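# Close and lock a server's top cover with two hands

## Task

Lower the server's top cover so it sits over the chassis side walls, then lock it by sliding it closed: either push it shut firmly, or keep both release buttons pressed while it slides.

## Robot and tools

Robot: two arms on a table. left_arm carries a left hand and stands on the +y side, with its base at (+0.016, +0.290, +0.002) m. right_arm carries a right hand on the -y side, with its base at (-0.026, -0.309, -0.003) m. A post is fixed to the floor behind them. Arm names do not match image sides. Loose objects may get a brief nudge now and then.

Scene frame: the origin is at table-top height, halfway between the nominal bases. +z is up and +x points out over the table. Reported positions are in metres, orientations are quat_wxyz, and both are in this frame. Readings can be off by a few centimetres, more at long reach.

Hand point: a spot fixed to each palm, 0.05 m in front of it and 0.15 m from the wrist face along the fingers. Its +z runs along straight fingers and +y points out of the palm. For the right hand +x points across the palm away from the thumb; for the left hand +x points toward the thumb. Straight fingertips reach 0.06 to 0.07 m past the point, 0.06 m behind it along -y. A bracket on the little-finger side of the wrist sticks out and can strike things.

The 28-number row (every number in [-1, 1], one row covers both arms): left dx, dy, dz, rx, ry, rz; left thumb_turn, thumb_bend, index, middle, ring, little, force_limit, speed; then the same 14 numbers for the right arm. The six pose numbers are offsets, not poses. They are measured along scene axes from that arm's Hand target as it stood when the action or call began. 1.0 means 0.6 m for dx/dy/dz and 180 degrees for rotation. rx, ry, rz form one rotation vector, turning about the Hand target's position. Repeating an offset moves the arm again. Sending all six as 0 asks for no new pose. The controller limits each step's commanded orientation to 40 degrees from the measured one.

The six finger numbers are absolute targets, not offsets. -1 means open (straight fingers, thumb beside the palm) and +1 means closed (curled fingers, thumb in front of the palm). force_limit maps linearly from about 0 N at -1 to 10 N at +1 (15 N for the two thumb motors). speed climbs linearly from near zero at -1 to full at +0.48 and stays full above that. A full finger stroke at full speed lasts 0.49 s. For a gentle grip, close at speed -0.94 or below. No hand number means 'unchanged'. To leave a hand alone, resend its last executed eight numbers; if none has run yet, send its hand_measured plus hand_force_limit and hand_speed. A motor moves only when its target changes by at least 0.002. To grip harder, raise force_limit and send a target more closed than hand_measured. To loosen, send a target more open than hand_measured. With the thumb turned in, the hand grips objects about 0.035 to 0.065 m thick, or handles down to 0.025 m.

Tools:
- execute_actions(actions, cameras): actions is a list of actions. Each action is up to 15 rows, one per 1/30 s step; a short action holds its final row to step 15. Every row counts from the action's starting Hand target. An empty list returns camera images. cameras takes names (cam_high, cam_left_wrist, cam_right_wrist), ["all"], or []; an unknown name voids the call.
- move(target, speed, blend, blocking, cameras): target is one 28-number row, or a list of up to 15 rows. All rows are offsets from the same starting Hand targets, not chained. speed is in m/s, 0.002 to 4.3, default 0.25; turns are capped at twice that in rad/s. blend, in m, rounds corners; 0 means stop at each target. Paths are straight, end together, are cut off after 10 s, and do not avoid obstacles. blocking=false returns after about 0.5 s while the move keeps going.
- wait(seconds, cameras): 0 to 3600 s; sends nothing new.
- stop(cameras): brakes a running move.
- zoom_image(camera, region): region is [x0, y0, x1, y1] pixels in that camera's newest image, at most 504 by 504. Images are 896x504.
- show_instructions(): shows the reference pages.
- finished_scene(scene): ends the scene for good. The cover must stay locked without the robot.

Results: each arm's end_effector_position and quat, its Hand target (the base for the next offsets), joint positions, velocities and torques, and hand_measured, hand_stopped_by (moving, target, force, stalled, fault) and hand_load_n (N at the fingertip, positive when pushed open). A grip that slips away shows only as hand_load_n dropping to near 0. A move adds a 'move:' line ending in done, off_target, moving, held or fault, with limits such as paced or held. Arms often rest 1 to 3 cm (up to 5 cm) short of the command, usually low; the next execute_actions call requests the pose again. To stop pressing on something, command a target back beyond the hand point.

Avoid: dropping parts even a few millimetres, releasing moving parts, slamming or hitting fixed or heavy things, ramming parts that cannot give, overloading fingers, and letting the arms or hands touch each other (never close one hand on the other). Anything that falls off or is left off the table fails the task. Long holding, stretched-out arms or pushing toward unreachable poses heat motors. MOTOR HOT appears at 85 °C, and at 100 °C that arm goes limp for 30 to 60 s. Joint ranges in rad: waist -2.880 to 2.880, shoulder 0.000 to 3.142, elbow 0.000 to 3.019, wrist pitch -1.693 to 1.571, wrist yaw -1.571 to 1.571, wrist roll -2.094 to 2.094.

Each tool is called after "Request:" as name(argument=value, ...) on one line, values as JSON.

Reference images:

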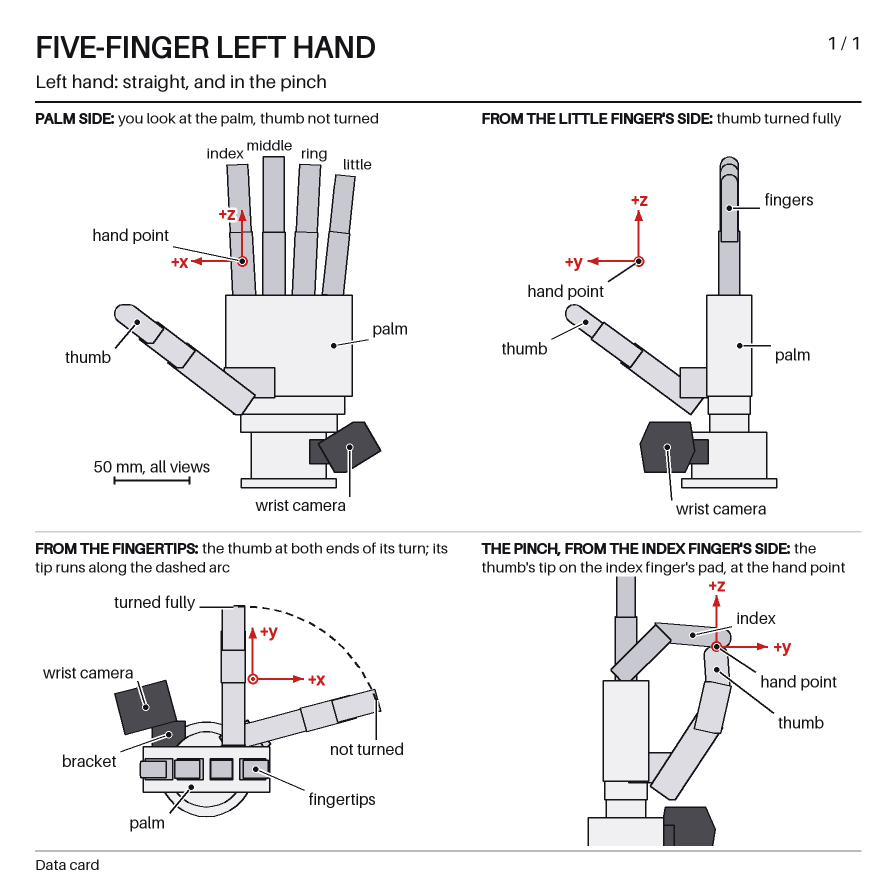

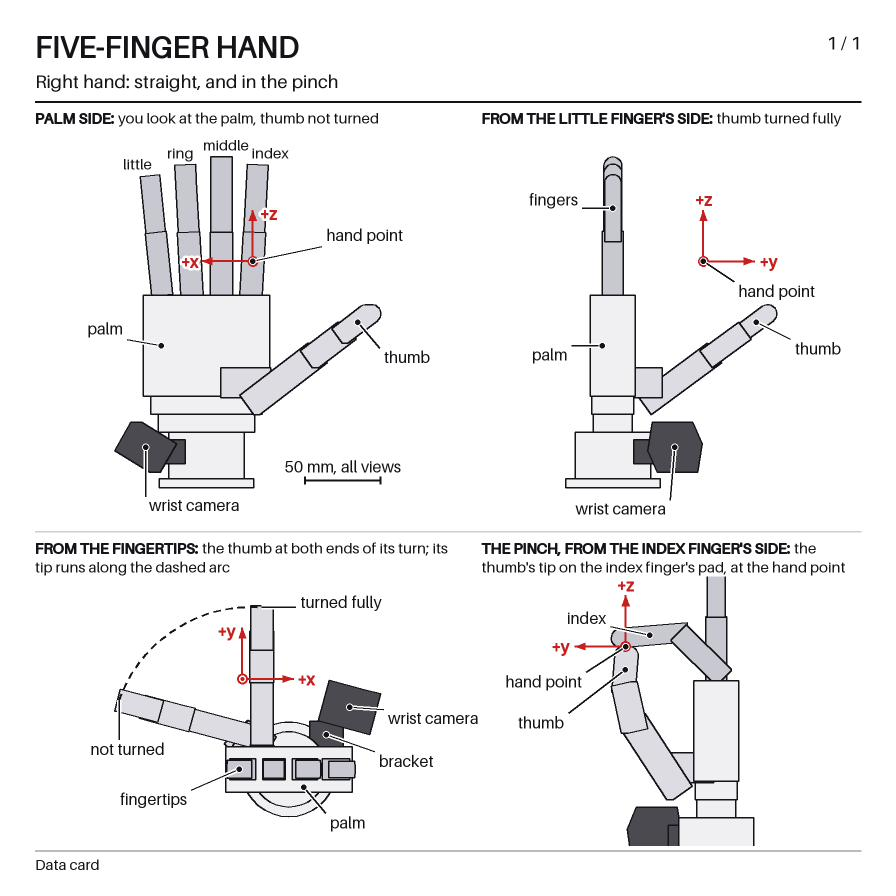

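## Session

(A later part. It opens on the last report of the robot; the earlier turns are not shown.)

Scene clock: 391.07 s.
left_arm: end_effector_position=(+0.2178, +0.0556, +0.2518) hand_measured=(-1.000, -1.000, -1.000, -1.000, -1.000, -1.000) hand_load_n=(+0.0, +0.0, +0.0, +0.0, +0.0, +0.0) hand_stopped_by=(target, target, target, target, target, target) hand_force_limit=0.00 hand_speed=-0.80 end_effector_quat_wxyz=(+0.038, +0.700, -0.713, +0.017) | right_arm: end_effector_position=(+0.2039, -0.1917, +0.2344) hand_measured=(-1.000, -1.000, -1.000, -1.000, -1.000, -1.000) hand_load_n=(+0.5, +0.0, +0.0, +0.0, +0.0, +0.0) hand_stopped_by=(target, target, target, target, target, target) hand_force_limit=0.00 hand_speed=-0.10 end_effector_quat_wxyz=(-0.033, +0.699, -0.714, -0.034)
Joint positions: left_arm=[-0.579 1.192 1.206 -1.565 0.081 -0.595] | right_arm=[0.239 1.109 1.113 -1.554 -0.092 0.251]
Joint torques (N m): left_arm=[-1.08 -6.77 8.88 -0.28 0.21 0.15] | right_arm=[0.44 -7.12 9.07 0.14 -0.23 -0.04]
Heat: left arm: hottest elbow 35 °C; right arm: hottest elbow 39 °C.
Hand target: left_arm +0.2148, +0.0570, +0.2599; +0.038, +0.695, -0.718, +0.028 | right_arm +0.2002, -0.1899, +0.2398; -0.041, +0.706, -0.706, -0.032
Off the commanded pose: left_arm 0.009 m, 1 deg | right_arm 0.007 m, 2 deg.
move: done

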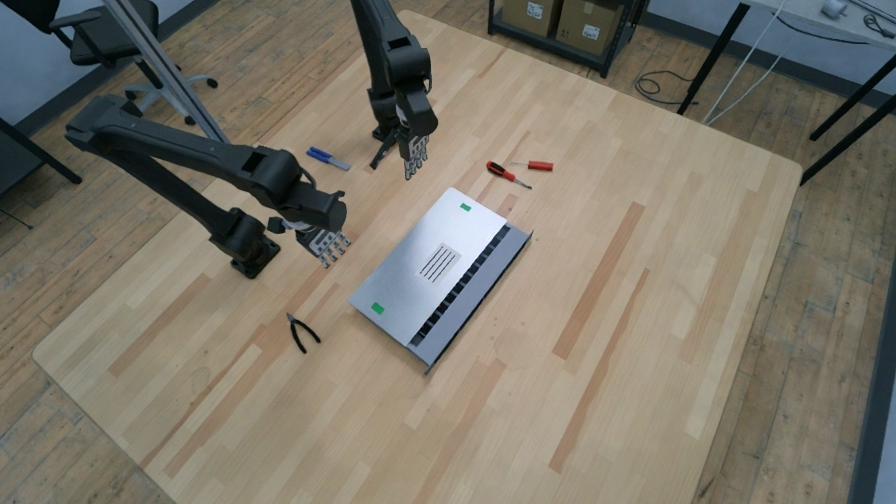

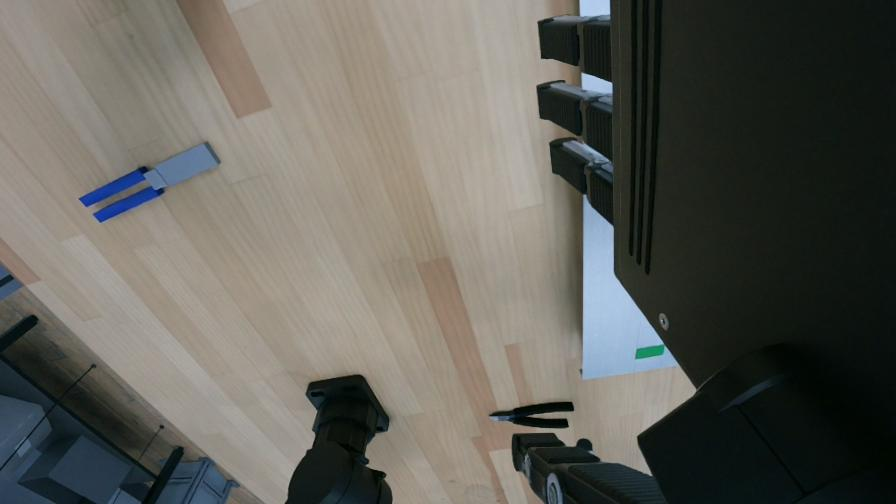

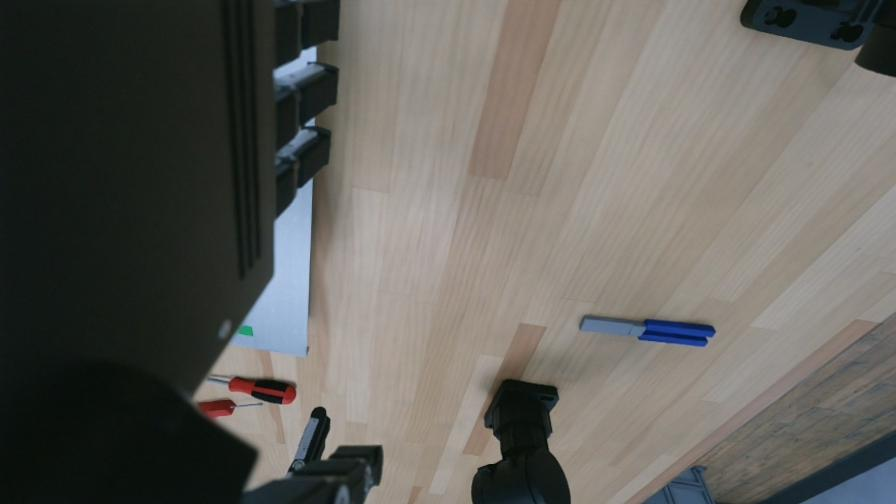

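Request:
move(target=[0,0,-0.2,0,0,0,-1,-1,-1,-1,-1,-1,0,-0.8,0,0,-0.208,0,0,0,-1,-1,-1,-1,-1,-1,0,-0.1], speed=0.12, cameras=["all"])

Scene clock: 396.00 s.
left_arm: end_effector_position=(+0.2094, +0.0616, +0.1375) hand_measured=(-1.000, -1.000, -1.000, -1.000, -1.000, -1.000) hand_load_n=(+0.5, +0.0, +0.0, +0.0, +0.0, +0.0) hand_stopped_by=(target, target, target, target, target, target) hand_force_limit=0.00 hand_speed=-0.80 end_effector_quat_wxyz=(+0.038, +0.699, -0.714, +0.016) | right_arm: end_effector_position=(+0.1955, -0.1938, +0.1130) hand_measured=(-1.000, -1.000, -1.000, -1.000, -1.000, -1.000) hand_load_n=(+0.0, +0.0, +0.0, +0.0, +0.0, +0.0) hand_stopped_by=(target, target, target, target, target, target) hand_force_limit=0.00 hand_speed=-0.10 end_effector_quat_wxyz=(-0.030, +0.699, -0.713, -0.036)
Joint positions: left_arm=[-0.579 1.209 0.916 -1.26 0.081 -0.593] | right_arm=[0.239 1.146 0.815 -1.226 -0.092 0.25]
Joint torques (N m): left_arm=[-0.85 -4.42 8.8 0.57 0.22 0.18] | right_arm=[0.56 -6.01 8.88 0.92 -0.21 -0.03]
Heat: left arm: hottest elbow 35 °C; right arm: hottest elbow 39 °C.
Hand target: left_arm +0.2148, +0.0570, +0.1399; +0.038, +0.695, -0.718, +0.028 | right_arm +0.2002, -0.1899, +0.1150; -0.041, +0.706, -0.706, -0.032
Off the commanded pose: left_arm 0.007 m, 2 deg | right_arm 0.006 m, 2 deg.
move: done

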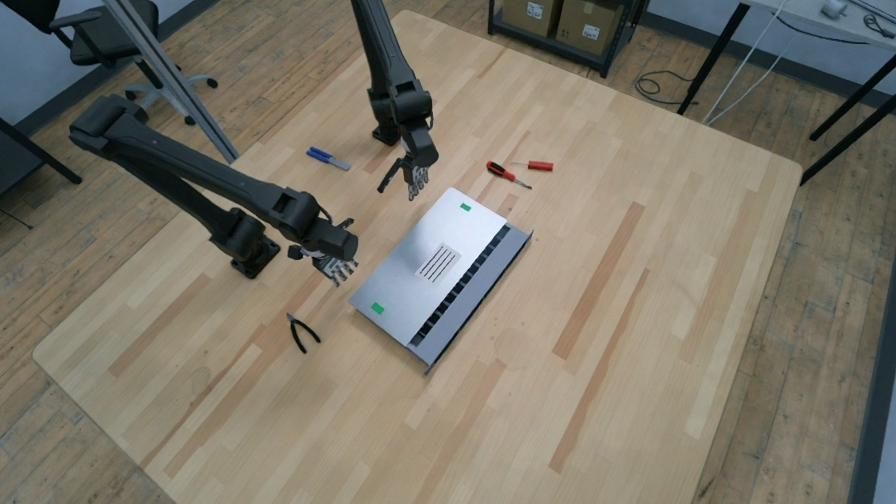

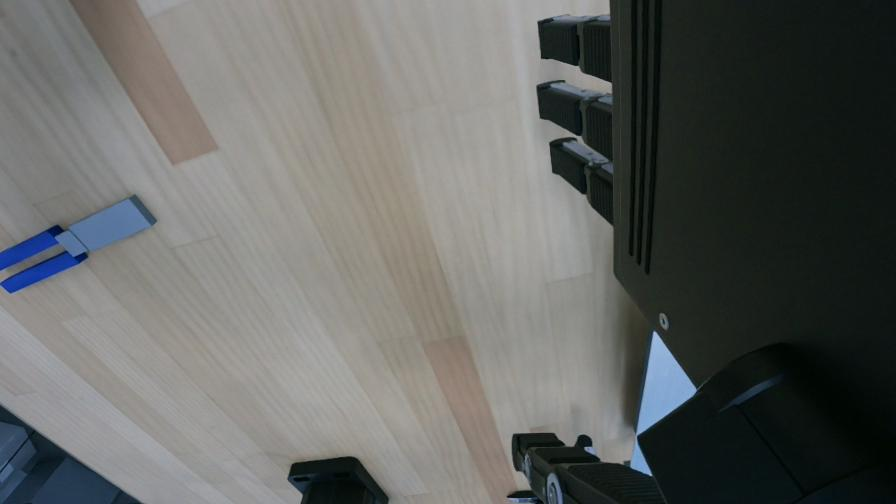

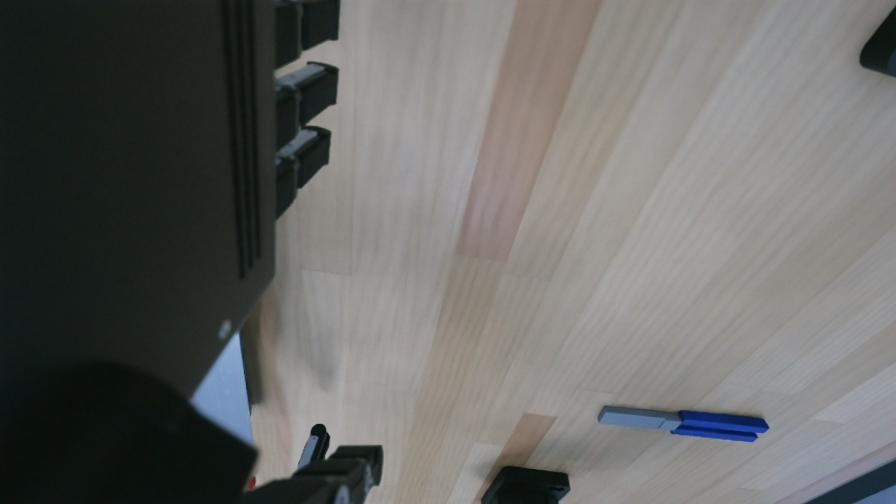

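Request:
zoom_image(camera="cam_high", region=[270, 120, 550, 390])

Scaled by 1.800.

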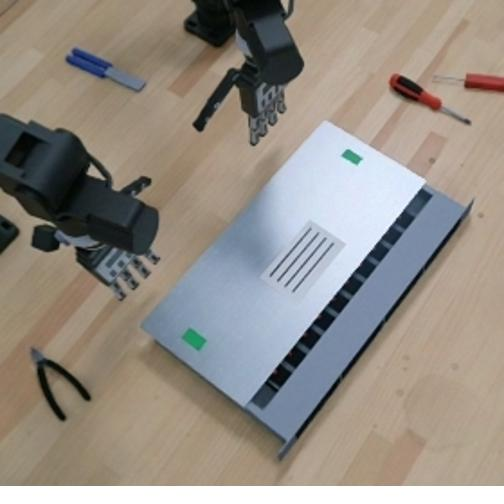

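Request:
move(target=[0.06,0,-0.012,0,0,0,-1,-1,-1,-1,-1,-1,0,-0.8,0.025,0,-0.018,0,0,0,-1,-1,-1,-1,-1,-1,0,-0.1], speed=0.05)

Scene clock: 399.07 s.
left_arm: end_effector_position=(+0.2312, +0.0668, +0.1198) hand_measured=(-1.000, -1.000, -1.000, -1.000, -1.000, -1.000) hand_load_n=(+0.0, +0.0, +0.0, +0.0, +0.0, +0.0) hand_stopped_by=(target, target, target, target, target, target) hand_force_limit=0.00 hand_speed=-0.80 end_effector_quat_wxyz=(+0.041, +0.696, -0.716, +0.001) | right_arm: end_effector_position=(+0.2047, -0.1922, +0.0995) hand_measured=(-1.000, -1.000, -1.000, -1.000, -1.000, -1.000) hand_load_n=(+0.0, +0.0, +0.0, +0.0, +0.0, +0.0) hand_stopped_by=(target, target, target, target, target, target) hand_force_limit=0.00 hand_speed=-0.10 end_effector_quat_wxyz=(-0.027, +0.703, -0.710, -0.038)
Joint positions: left_arm=[-0.53 1.293 0.936 -1.23 0.081 -0.535] | right_arm=[0.239 1.196 0.815 -1.184 -0.092 0.239]
Joint torques (N m): left_arm=[0.73 -5.36 11.64 0.54 0.26 0.16] | right_arm=[-0.5 -6.18 9.66 0.91 -0.23 -0.03]
Heat: left arm: hottest elbow 35 °C; right arm: hottest elbow 39 °C.
Hand target: left_arm +0.2508, +0.0570, +0.1327; +0.038, +0.695, -0.718, +0.028 | right_arm +0.2152, -0.1899, +0.1042; -0.041, +0.706, -0.706, -0.032
Off the commanded pose: left_arm 0.025 m, 3 deg | right_arm 0.012 m, 2 deg.
move: off_target (left_arm, right_arm)

Request:
move(target=[0.025,0,0,0,0,0,-1,-1,-1,-1,-1,-1,0,-0.8,0.033,0,0,0,0,0,-1,-1,-1,-1,-1,-1,0,-0.1], speed=0.05, cameras=["cam_high"])

Request:
zoom_image(camera="cam_high", region=[270, 120, 550, 390])

Scene clock: 402.07 s.
left_arm: end_effector_position=(+0.2454, +0.0659, +0.1205) hand_measured=(-1.000, -1.000, -1.000, -1.000, -1.000, -1.000) hand_load_n=(+0.0, +0.0, +0.0, +0.0, +0.0, +0.0) hand_stopped_by=(target, target, target, target, target, target) hand_force_limit=0.00 hand_speed=-0.80 end_effector_quat_wxyz=(+0.042, +0.696, -0.717, +0.002) | right_arm: end_effector_position=(+0.2084, -0.1952, +0.0885) hand_measured=(-1.000, -1.000, -1.000, -1.000, -1.000, -1.000) hand_load_n=(+0.0, +0.0, +0.0, +0.0, +0.0, +0.0) hand_stopped_by=(target, target, target, target, target, target) hand_force_limit=0.00 hand_speed=-0.10 end_effector_quat_wxyz=(-0.010, +0.703, -0.710, -0.048)
Joint positions: left_arm=[-0.51 1.327 0.968 -1.23 0.082 -0.514] | right_arm=[0.226 1.25 0.821 -1.177 -0.092 0.225]
Joint torques (N m): left_arm=[-0.03 -5.66 11.69 0.43 0.24 0.19] | right_arm=[-0.56 -6.83 12.55 0.8 -0.24 -0.05]
Heat: left arm: hottest elbow 35 °C; right arm: hottest elbow 39 °C.
Hand target: left_arm +0.2658, +0.0570, +0.1327; +0.038, +0.695, -0.718, +0.028 | right_arm +0.2350, -0.1899, +0.1042; -0.041, +0.706, -0.706, -0.032
Off the commanded pose: left_arm 0.025 m, 3 deg | right_arm 0.031 m, 4 deg.
move: off_target (left_arm, right_arm)

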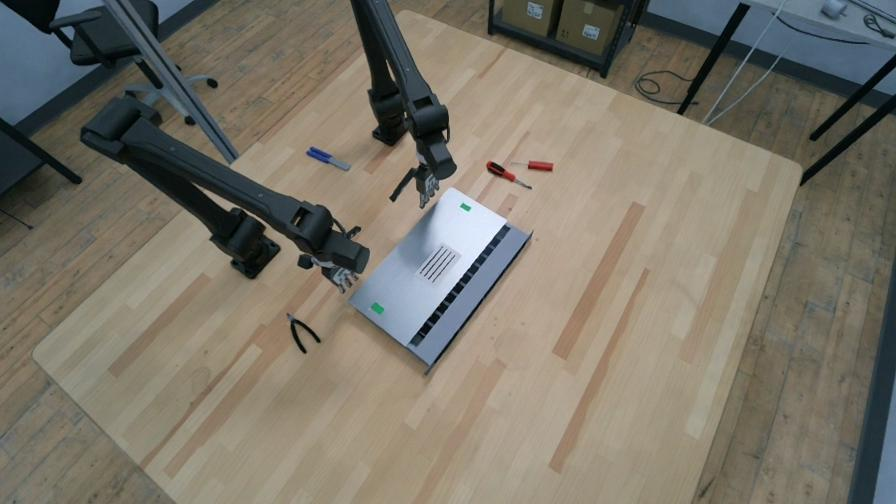

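Scaled by 1.800.

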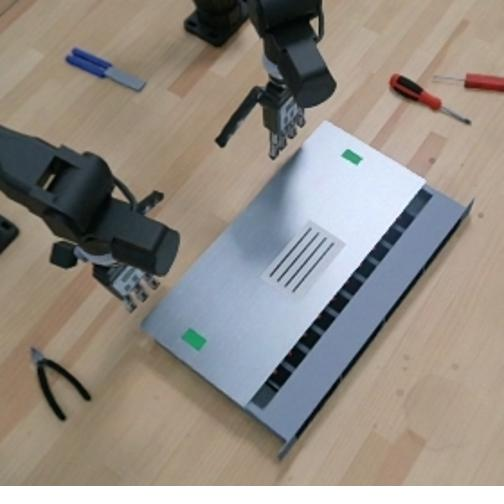

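Request:
move(target=[0.02,0,0,0,0,0,-1,-1,-1,-1,-1,-1,0,-0.8,0.02,0,0.02,0,0,0,-1,-1,-1,-1,-1,-1,0,-0.1], speed=0.05, cameras=["cam_high"])

Request:
zoom_image(camera="cam_high", region=[270, 120, 550, 390])

Scene clock: 404.57 s.
left_arm: end_effector_position=(+0.2573, +0.0657, +0.1205) hand_measured=(-1.000, -1.000, -1.000, -1.000, -1.000, -1.000) hand_load_n=(+0.0, +0.0, -0.5, +0.0, +0.0, +0.0) hand_stopped_by=(target, target, target, target, target, target) hand_force_limit=0.00 hand_speed=-0.80 end_effector_quat_wxyz=(+0.042, +0.696, -0.717, +0.002) | right_arm: end_effector_position=(+0.2268, -0.1937, +0.0999) hand_measured=(-1.000, -1.000, -1.000, -1.000, -1.000, -1.000) hand_load_n=(+0.0, +0.0, +0.0, +0.0, +0.0, +0.0) hand_stopped_by=(target, target, target, target, target, target) hand_force_limit=0.00 hand_speed=-0.10 end_effector_quat_wxyz=(-0.020, +0.703, -0.710, -0.042)
Joint positions: left_arm=[-0.493 1.355 0.995 -1.23 0.082 -0.497] | right_arm=[0.219 1.268 0.874 -1.187 -0.092 0.217]
Joint torques (N m): left_arm=[0.15 -6.12 11.66 0.44 0.27 0.17] | right_arm=[-0.56 -7.06 12.6 0.06 -0.26 -0.03]
Heat: left arm: hottest elbow 35 °C; right arm: hottest elbow 39 °C.
Hand target: left_arm +0.2778, +0.0570, +0.1327; +0.038, +0.695, -0.718, +0.028 | right_arm +0.2470, -0.1899, +0.1162; -0.041, +0.706, -0.706, -0.032
Off the commanded pose: left_arm 0.025 m, 3 deg | right_arm 0.026 m, 3 deg.
move: off_target (left_arm, right_arm)

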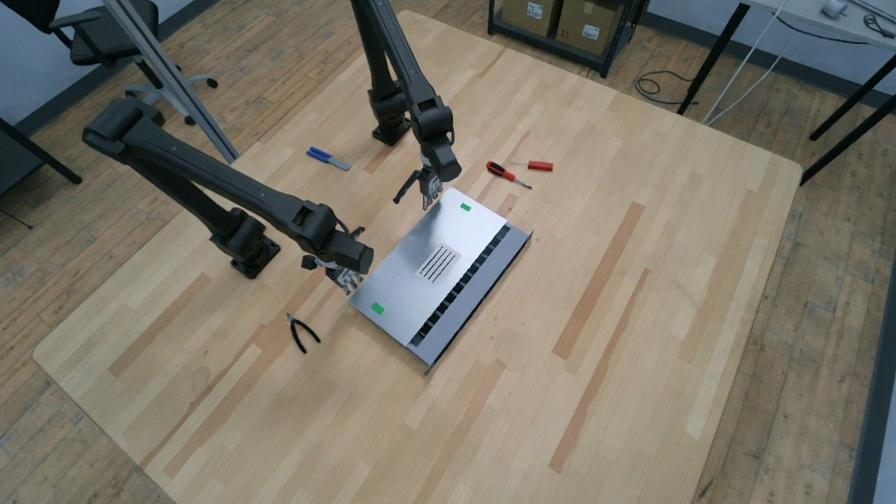

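Scaled by 1.800.

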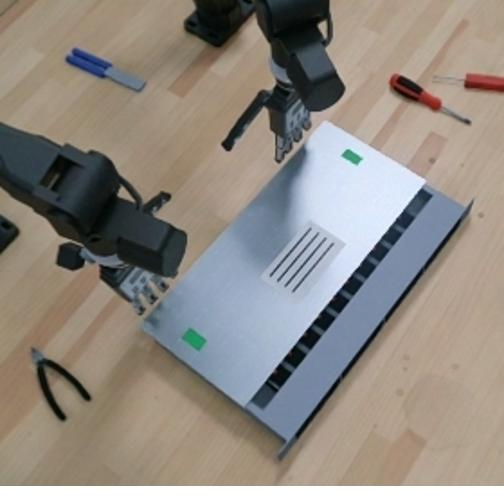

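Request:
move(target=[0.03,0,0,0,0,0,-1,-1,-1,-1,-1,-1,0,-0.8,0.03,0,0,0,0,0,-1,-1,-1,-1,-1,-1,0,-0.1], speed=0.05, cameras=["cam_high"])

Request:
zoom_image(camera="cam_high", region=[330, 180, 550, 390])

Scene clock: 406.03 s.
left_arm: end_effector_position=(+0.2699, +0.0647, +0.1187) hand_measured=(-1.000, -1.000, -1.000, -1.000, -1.000, -1.000) hand_load_n=(+0.0, +0.0, -0.5, +0.0, -1.5, +0.0) hand_stopped_by=(target, target, target, target, target, target) hand_force_limit=0.00 hand_speed=-0.80 end_effector_quat_wxyz=(+0.049, +0.693, -0.720, +0.000) | right_arm: end_effector_position=(+0.2398, -0.1923, +0.0988) hand_measured=(-1.000, -1.000, -1.000, -1.000, -1.000, -1.000) hand_load_n=(+0.0, +0.0, +0.0, +0.0, +0.0, -0.5) hand_stopped_by=(target, target, target, target, target, target) hand_force_limit=0.00 hand_speed=-0.10 end_effector_quat_wxyz=(-0.015, +0.703, -0.709, -0.046)
Joint positions: left_arm=[-0.473 1.395 1.025 -1.23 0.095 -0.468] | right_arm=[0.214 1.316 0.91 -1.19 -0.094 0.211]
Joint torques (N m): left_arm=[0.03 -6.42 12.55 0.36 0.06 0.17] | right_arm=[-0.62 -7.59 13.08 0.29 -0.2 -0.07]
Heat: left arm: hottest elbow 35 °C; right arm: hottest elbow 39 °C.
Hand target: left_arm +0.2958, +0.0570, +0.1327; +0.038, +0.695, -0.718, +0.028 | right_arm +0.2650, -0.1899, +0.1162; -0.041, +0.706, -0.706, -0.032
Off the commanded pose: left_arm 0.030 m, 3 deg | right_arm 0.031 m, 3 deg.
move: off_target (left_arm, right_arm)

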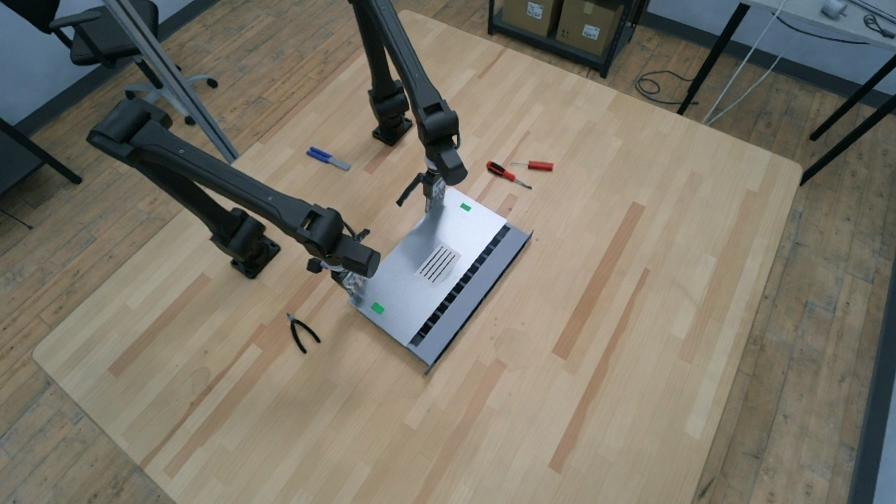

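Scaled by 2.291.

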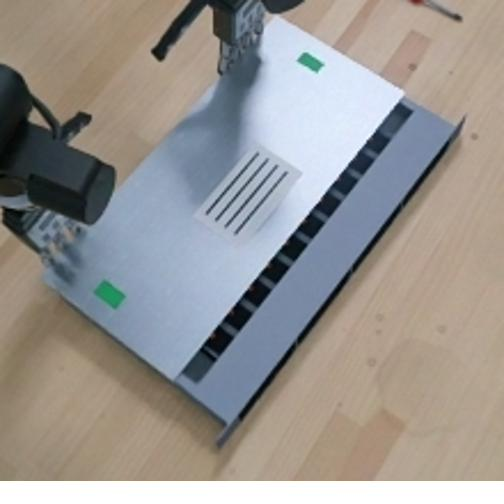

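Request:
zoom_image(camera="cam_high", region=[320, 230, 420, 330])

Request:
zoom_image(camera="cam_high", region=[390, 150, 490, 250])

Scaled by 5.040.

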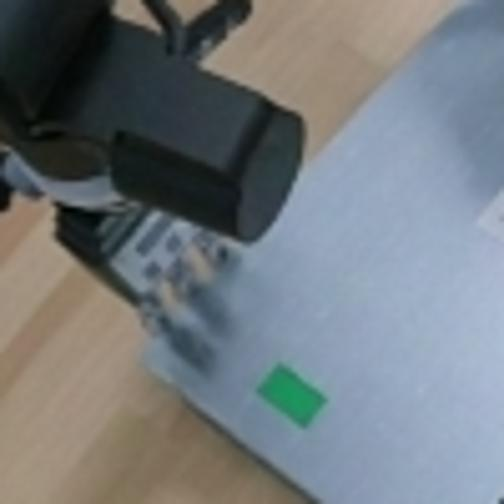

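Scaled by 5.040.

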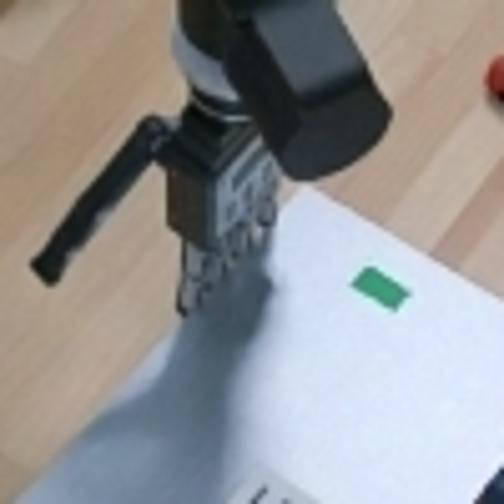

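Request:
move(target=[0.03,0,0,0,0,0,-1,-1,-1,-1,-1,-1,0,-0.8,0.03,0,0,0,0,0,-1,-1,-1,-1,-1,-1,0,-0.1], speed=0.05, cameras=["cam_high"])

Request:
zoom_image(camera="cam_high", region=[330, 180, 550, 390])

Scene clock: 408.97 s.
left_arm: end_effector_position=(+0.2820, +0.0648, +0.1192) hand_measured=(-1.000, -1.000, -1.000, -1.000, -1.000, -1.000) hand_load_n=(+0.0, +0.0, -1.0, +0.0, -2.0, +0.0) hand_stopped_by=(target, target, target, target, target, target) hand_force_limit=0.00 hand_speed=-0.80 end_effector_quat_wxyz=(+0.055, +0.692, -0.720, -0.007) | right_arm: end_effector_position=(+0.2504, -0.1919, +0.0981) hand_measured=(-1.000, -1.000, -1.000, -1.000, -1.000, -1.000) hand_load_n=(+0.0, +0.0, +0.0, +0.0, +0.0, -2.0) hand_stopped_by=(target, target, target, target, target, target) hand_force_limit=0.00 hand_speed=-0.10 end_effector_quat_wxyz=(-0.006, +0.702, -0.710, -0.053)
Joint positions: left_arm=[-0.454 1.435 1.064 -1.247 0.101 -0.446] | right_arm=[0.208 1.362 0.947 -1.204 -0.095 0.207]
Joint torques (N m): left_arm=[0.5 -7.06 12.85 0.94 -0.16 0.16] | right_arm=[-0.67 -8.23 13.59 0.8 -0.17 -0.13]
Heat: left arm: hottest elbow 36 °C; right arm: hottest elbow 39 °C.
Hand target: left_arm +0.3138, +0.0570, +0.1327; +0.038, +0.695, -0.718, +0.028 | right_arm +0.2830, -0.1899, +0.1162; -0.041, +0.706, -0.706, -0.032
Off the commanded pose: left_arm 0.035 m, 4 deg | right_arm 0.037 m, 5 deg.
move: off_target (left_arm, right_arm)

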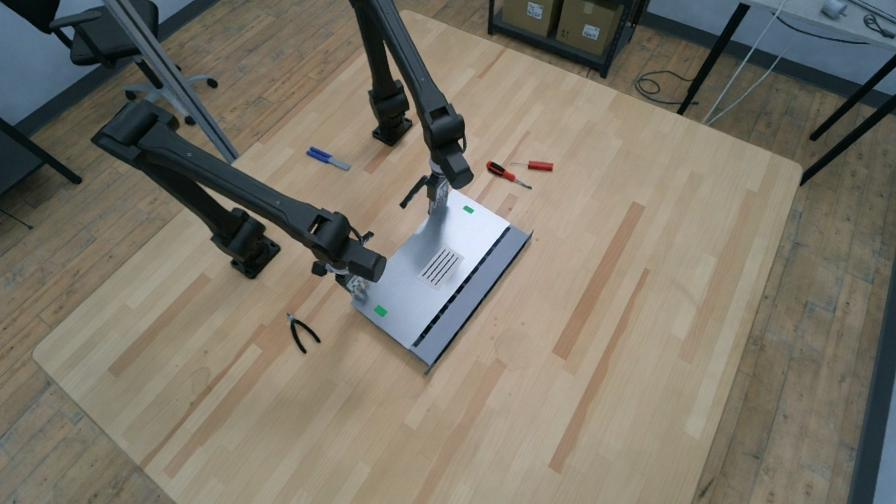

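Scaled by 2.291.

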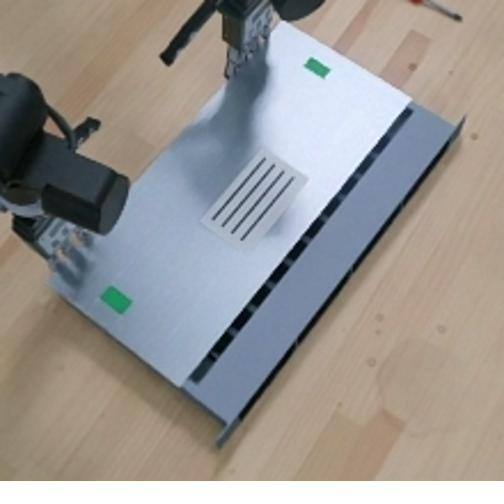

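Request:
move(target=[0.025,0,0,0,0,0,-1,-1,-1,-1,-1,-1,0,-0.8,0.025,0,0,0,0,0,-1,-1,-1,-1,-1,-1,0,-0.1], speed=0.05, cameras=["cam_high"])

Request:
zoom_image(camera="cam_high", region=[330, 180, 550, 390])

Scene clock: 410.33 s.
left_arm: end_effector_position=(+0.2876, +0.0646, +0.1202) hand_measured=(-1.000, -1.000, -1.000, -1.000, -1.000, -1.000) hand_load_n=(+0.5, +0.0, -1.5, +0.0, -4.0, -0.5) hand_stopped_by=(target, target, target, target, target, target) hand_force_limit=0.00 hand_speed=-0.80 end_effector_quat_wxyz=(+0.061, +0.691, -0.720, -0.015) | right_arm: end_effector_position=(+0.2571, -0.1915, +0.0979) hand_measured=(-1.000, -1.000, -1.000, -1.000, -1.000, -1.000) hand_load_n=(+0.0, +0.0, +0.0, +0.0, -1.5, -3.5) hand_stopped_by=(target, target, target, target, target, target) hand_force_limit=0.00 hand_speed=-0.10 end_effector_quat_wxyz=(+0.000, +0.699, -0.712, -0.062)
Joint positions: left_arm=[-0.445 1.461 1.09 -1.267 0.107 -0.435] | right_arm=[0.2 1.394 0.973 -1.218 -0.103 0.205]
Joint torques (N m): left_arm=[1.03 -7 13.63 1.43 -0.39 0.17] | right_arm=[-0.62 -8.35 14.48 1.25 -0.11 -0.18]
Heat: left arm: hottest elbow 36 °C; right arm: hottest elbow 39 °C.
Hand target: left_arm +0.3288, +0.0570, +0.1327; +0.038, +0.695, -0.718, +0.028 | right_arm +0.2980, -0.1899, +0.1162; -0.041, +0.706, -0.706, -0.032
Off the commanded pose: left_arm 0.044 m, 6 deg | right_arm 0.045 m, 6 deg.
move: off_target (left_arm, right_arm)

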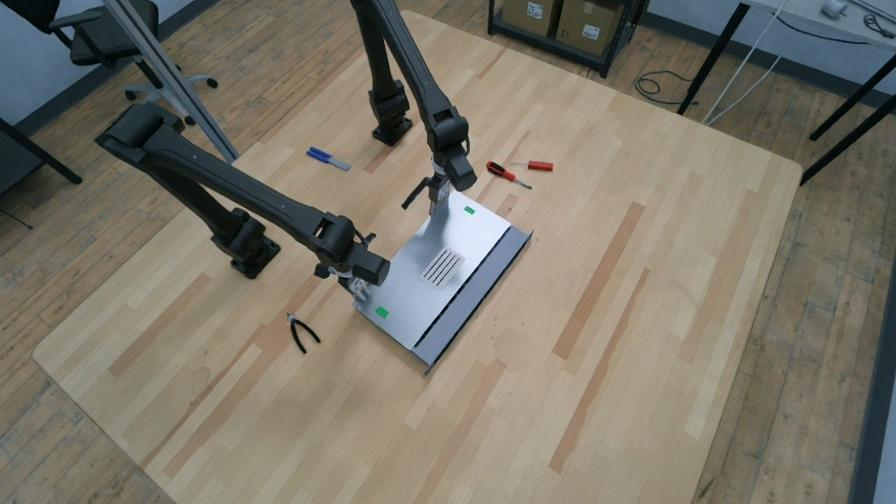

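Scaled by 2.291.

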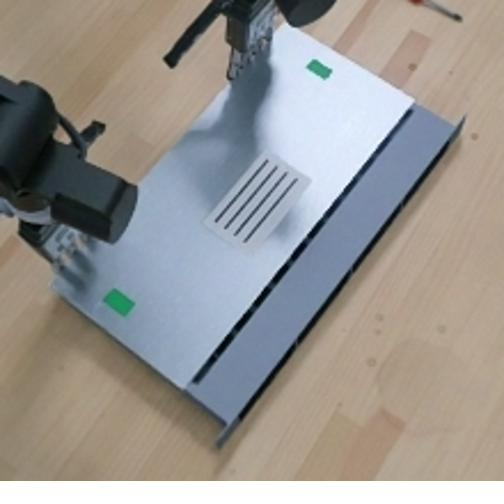

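Request:
move(target=[0.02,0,0,0,0,0,-1,-1,-1,-1,-1,-1,0,-0.8,0.02,0,0,0,0,0,-1,-1,-1,-1,-1,-1,0,-0.1], speed=0.05, cameras=["cam_high"])

Request:
zoom_image(camera="cam_high", region=[330, 180, 550, 390])

Scene clock: 411.73 s.
left_arm: end_effector_position=(+0.2896, +0.0647, +0.1211) hand_measured=(-1.000, -1.000, -1.000, -1.000, -1.000, -1.000) hand_load_n=(+0.0, +0.0, -2.5, +0.0, -4.5, -1.5) hand_stopped_by=(target, target, target, target, target, target) hand_force_limit=0.00 hand_speed=-0.80 end_effector_quat_wxyz=(+0.069, +0.691, -0.719, -0.025) | right_arm: end_effector_position=(+0.2589, -0.1914, +0.0988) hand_measured=(-1.000, -1.000, -1.000, -1.000, -1.000, -1.000) hand_load_n=(+0.0, +0.0, +0.0, +0.0, -2.5, -4.5) hand_stopped_by=(target, target, target, target, target, target) hand_force_limit=0.00 hand_speed=-0.10 end_effector_quat_wxyz=(+0.010, +0.698, -0.713, -0.070)
Joint positions: left_arm=[-0.439 1.482 1.11 -1.29 0.115 -0.428] | right_arm=[0.199 1.417 0.993 -1.241 -0.105 0.205]
Joint torques (N m): left_arm=[1.61 -6.71 14.38 2.14 -0.68 0.2] | right_arm=[-0.91 -8.35 15.24 1.99 -0.01 -0.24]
Heat: left arm: hottest elbow 36 °C; right arm: hottest elbow 40 °C.
Hand target: left_arm +0.3408, +0.0570, +0.1327; +0.038, +0.695, -0.718, +0.028 | right_arm +0.3100, -0.1899, +0.1162; -0.041, +0.706, -0.706, -0.032
Off the commanded pose: left_arm 0.053 m, 7 deg | right_arm 0.054 m, 7 deg.
move: off_target (left_arm, right_arm)

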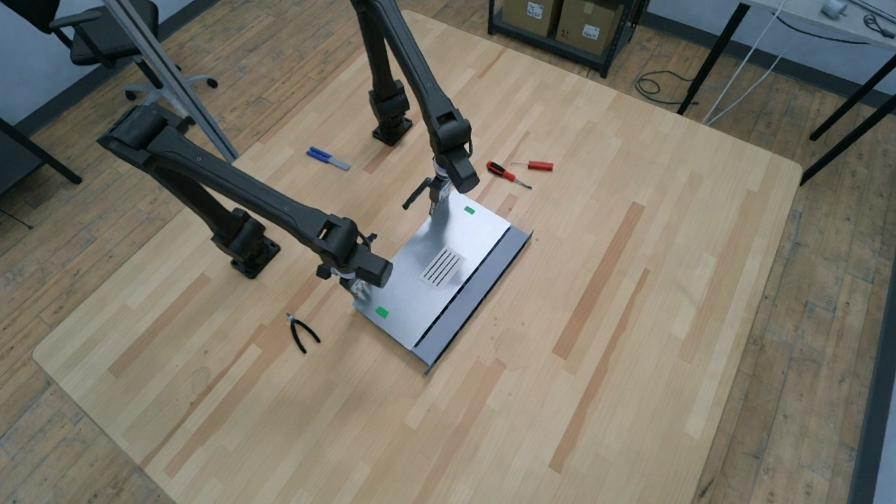

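Scaled by 2.291.

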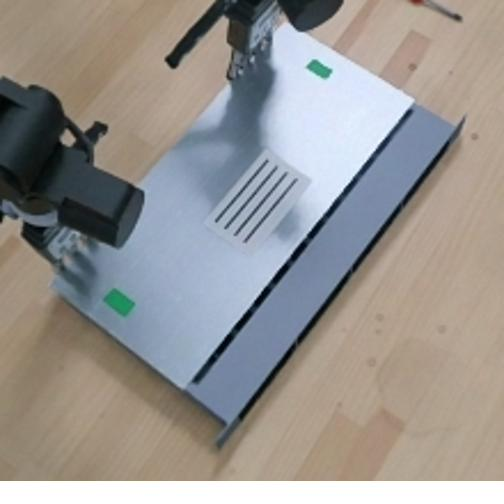

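Request:
zoom_image(camera="cam_high", region=[335, 270, 445, 380])

Scaled by 4.582.

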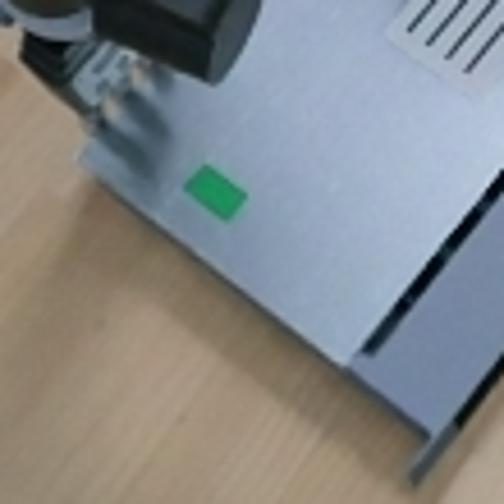

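Request:
move(target=[0.03,0,0,0,0,0,-1,-1,-1,-1,-1,-1,0,-0.8,0.03,0,0,0,0,0,-1,-1,-1,-1,-1,-1,0,-0.1], speed=0.05, cameras=["cam_high"])

Request:
zoom_image(camera="cam_high", region=[330, 180, 550, 390])

Scene clock: 415.47 s.
left_arm: end_effector_position=(+0.2932, +0.0648, +0.1232) hand_measured=(-1.000, -1.000, -1.000, -1.000, -1.000, -1.000) hand_load_n=(+0.0, +0.0, -3.0, +0.0, -6.0, -3.5) hand_stopped_by=(target, target, target, target, target, target) hand_force_limit=0.00 hand_speed=-0.80 end_effector_quat_wxyz=(+0.081, +0.690, -0.718, -0.039) | right_arm: end_effector_position=(+0.2622, -0.1906, +0.1009) hand_measured=(-1.000, -1.000, -1.000, -1.000, -1.000, -1.000) hand_load_n=(+0.0, +0.0, +0.0, -2.0, -4.5, -5.5) hand_stopped_by=(target, target, target, target, target, target) hand_force_limit=0.00 hand_speed=-0.10 end_effector_quat_wxyz=(+0.025, +0.696, -0.713, -0.081)
Joint positions: left_arm=[-0.43 1.514 1.142 -1.327 0.125 -0.416] | right_arm=[0.197 1.451 1.025 -1.276 -0.108 0.205]
Joint torques (N m): left_arm=[1.85 -7.18 15.43 3.07 -1.13 0.26] | right_arm=[-1.2 -8.29 16.47 3 0.21 -0.31]
Heat: left arm: hottest elbow 36 °C; right arm: hottest elbow 41 °C.
Hand target: left_arm +0.3588, +0.0570, +0.1327; +0.038, +0.695, -0.718, +0.028 | right_arm +0.3280, -0.1899, +0.1162; -0.041, +0.706, -0.706, -0.032
Off the commanded pose: left_arm 0.067 m, 9 deg | right_arm 0.068 m, 10 deg.
move: off_target (left_arm, right_arm)

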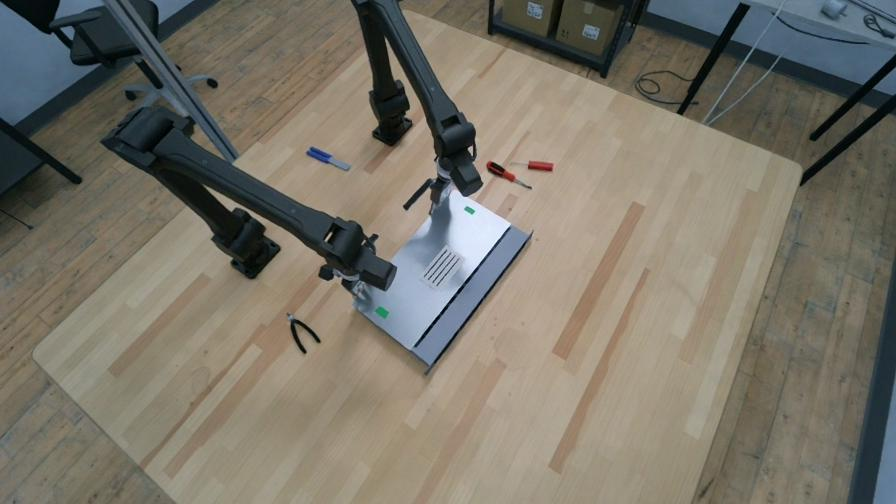

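Scaled by 2.291.

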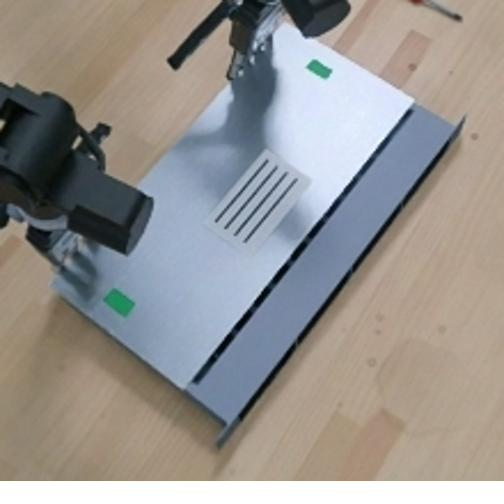

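Request:
move(target=[[-0.14,0,0,0,0,0,-1,-1,-1,-1,-1,-1,0,-0.8,-0.14,0,0,0,0,0,-1,-1,-1,-1,-1,-1,0,-0.1],[-0.16,0,0.2,0,0,0,-1,-1,-1,-1,-1,-1,0,-0.8,-0.16,0,0.2,0,0,0,-1,-1,-1,-1,-1,-1,0,-0.1]], speed=[0.05,0.15], cameras=["all"])

Request:
zoom_image(camera="cam_high", region=[330, 180, 550, 390])

Scene clock: 423.63 s.
left_arm: end_effector_position=(+0.2549, +0.0633, +0.2324) hand_measured=(-1.000, -1.000, -1.000, -1.000, -1.000, -1.000) hand_load_n=(+0.0, +0.0, +0.0, +0.0, +0.0, -0.5) hand_stopped_by=(target, target, target, target, target, target) hand_force_limit=0.00 hand_speed=-0.80 end_effector_quat_wxyz=(+0.046, +0.693, -0.720, +0.003) | right_arm: end_effector_position=(+0.2193, -0.1965, +0.2149) hand_measured=(-1.000, -1.000, -1.000, -1.000, -1.000, -1.000) hand_load_n=(+0.0, +0.0, +0.0, +0.0, +0.0, +0.0) hand_stopped_by=(target, target, target, target, target, target) hand_force_limit=0.00 hand_speed=-0.10 end_effector_quat_wxyz=(-0.016, +0.705, -0.707, -0.048)
Joint positions: left_arm=[-0.499 1.292 1.235 -1.534 0.09 -0.494] | right_arm=[0.212 1.184 1.111 -1.525 -0.098 0.204]
Joint torques (N m): left_arm=[-1.08 -7.41 12.18 -0.38 0.01 -0.02] | right_arm=[0.85 -7.65 13.35 0.03 -0.04 0.14]
Heat: left arm: hottest elbow 37 °C; right arm: hottest elbow 41 °C.
Hand target: left_arm +0.2628, +0.0570, +0.2527; +0.038, +0.695, -0.718, +0.028 | right_arm +0.2320, -0.1899, +0.2362; -0.041, +0.706, -0.706, -0.032
Off the commanded pose: left_arm 0.023 m, 3 deg | right_arm 0.026 m, 3 deg.
move: off_target (left_arm, right_arm)

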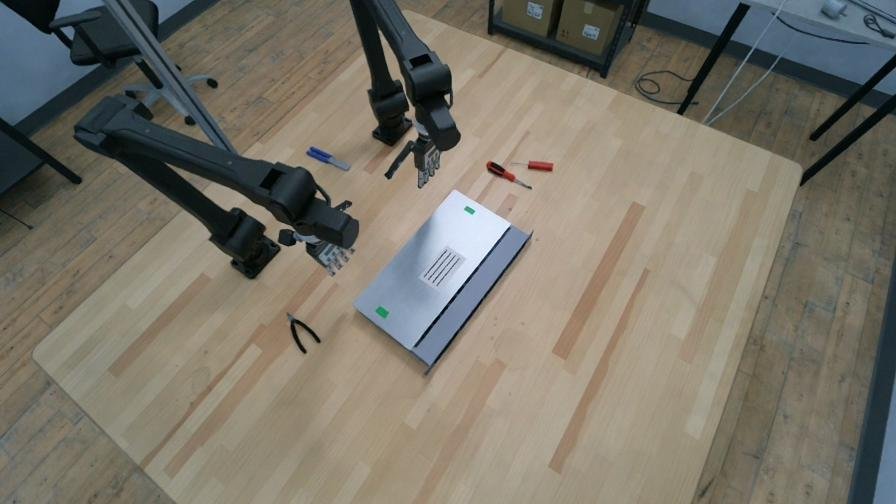

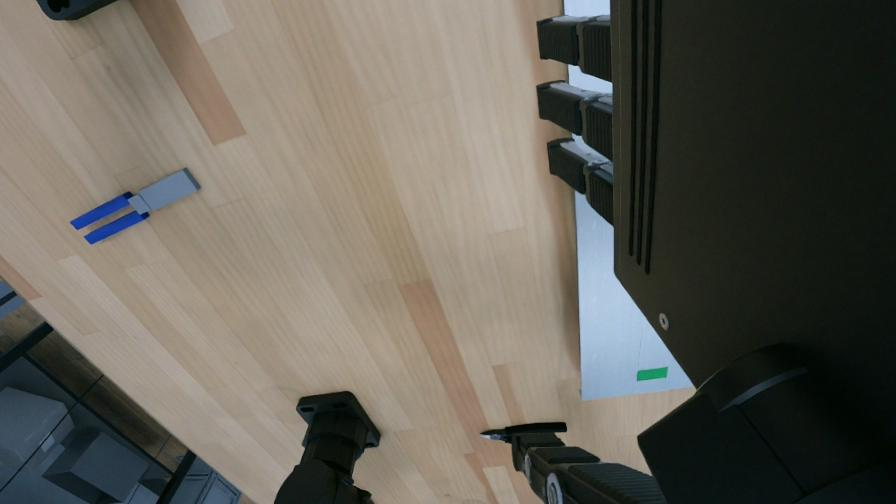

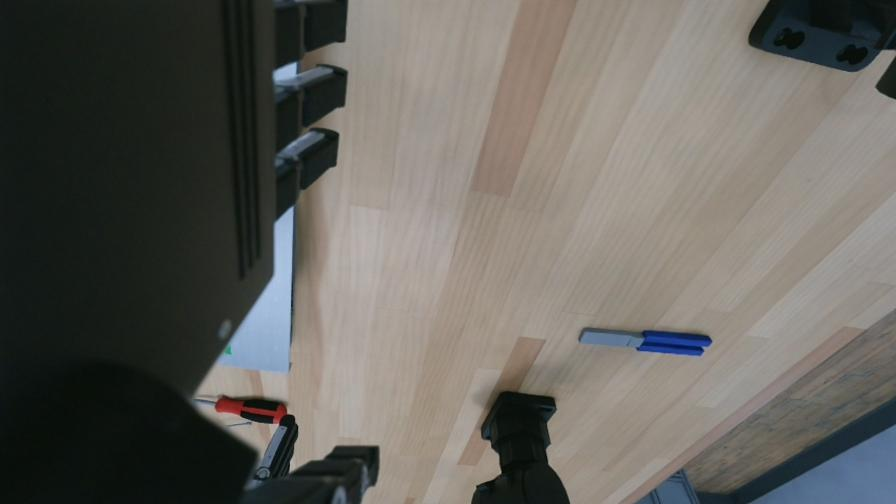

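Scaled by 2.291.

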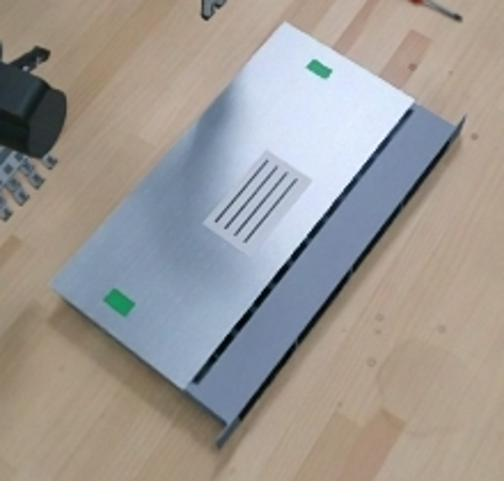

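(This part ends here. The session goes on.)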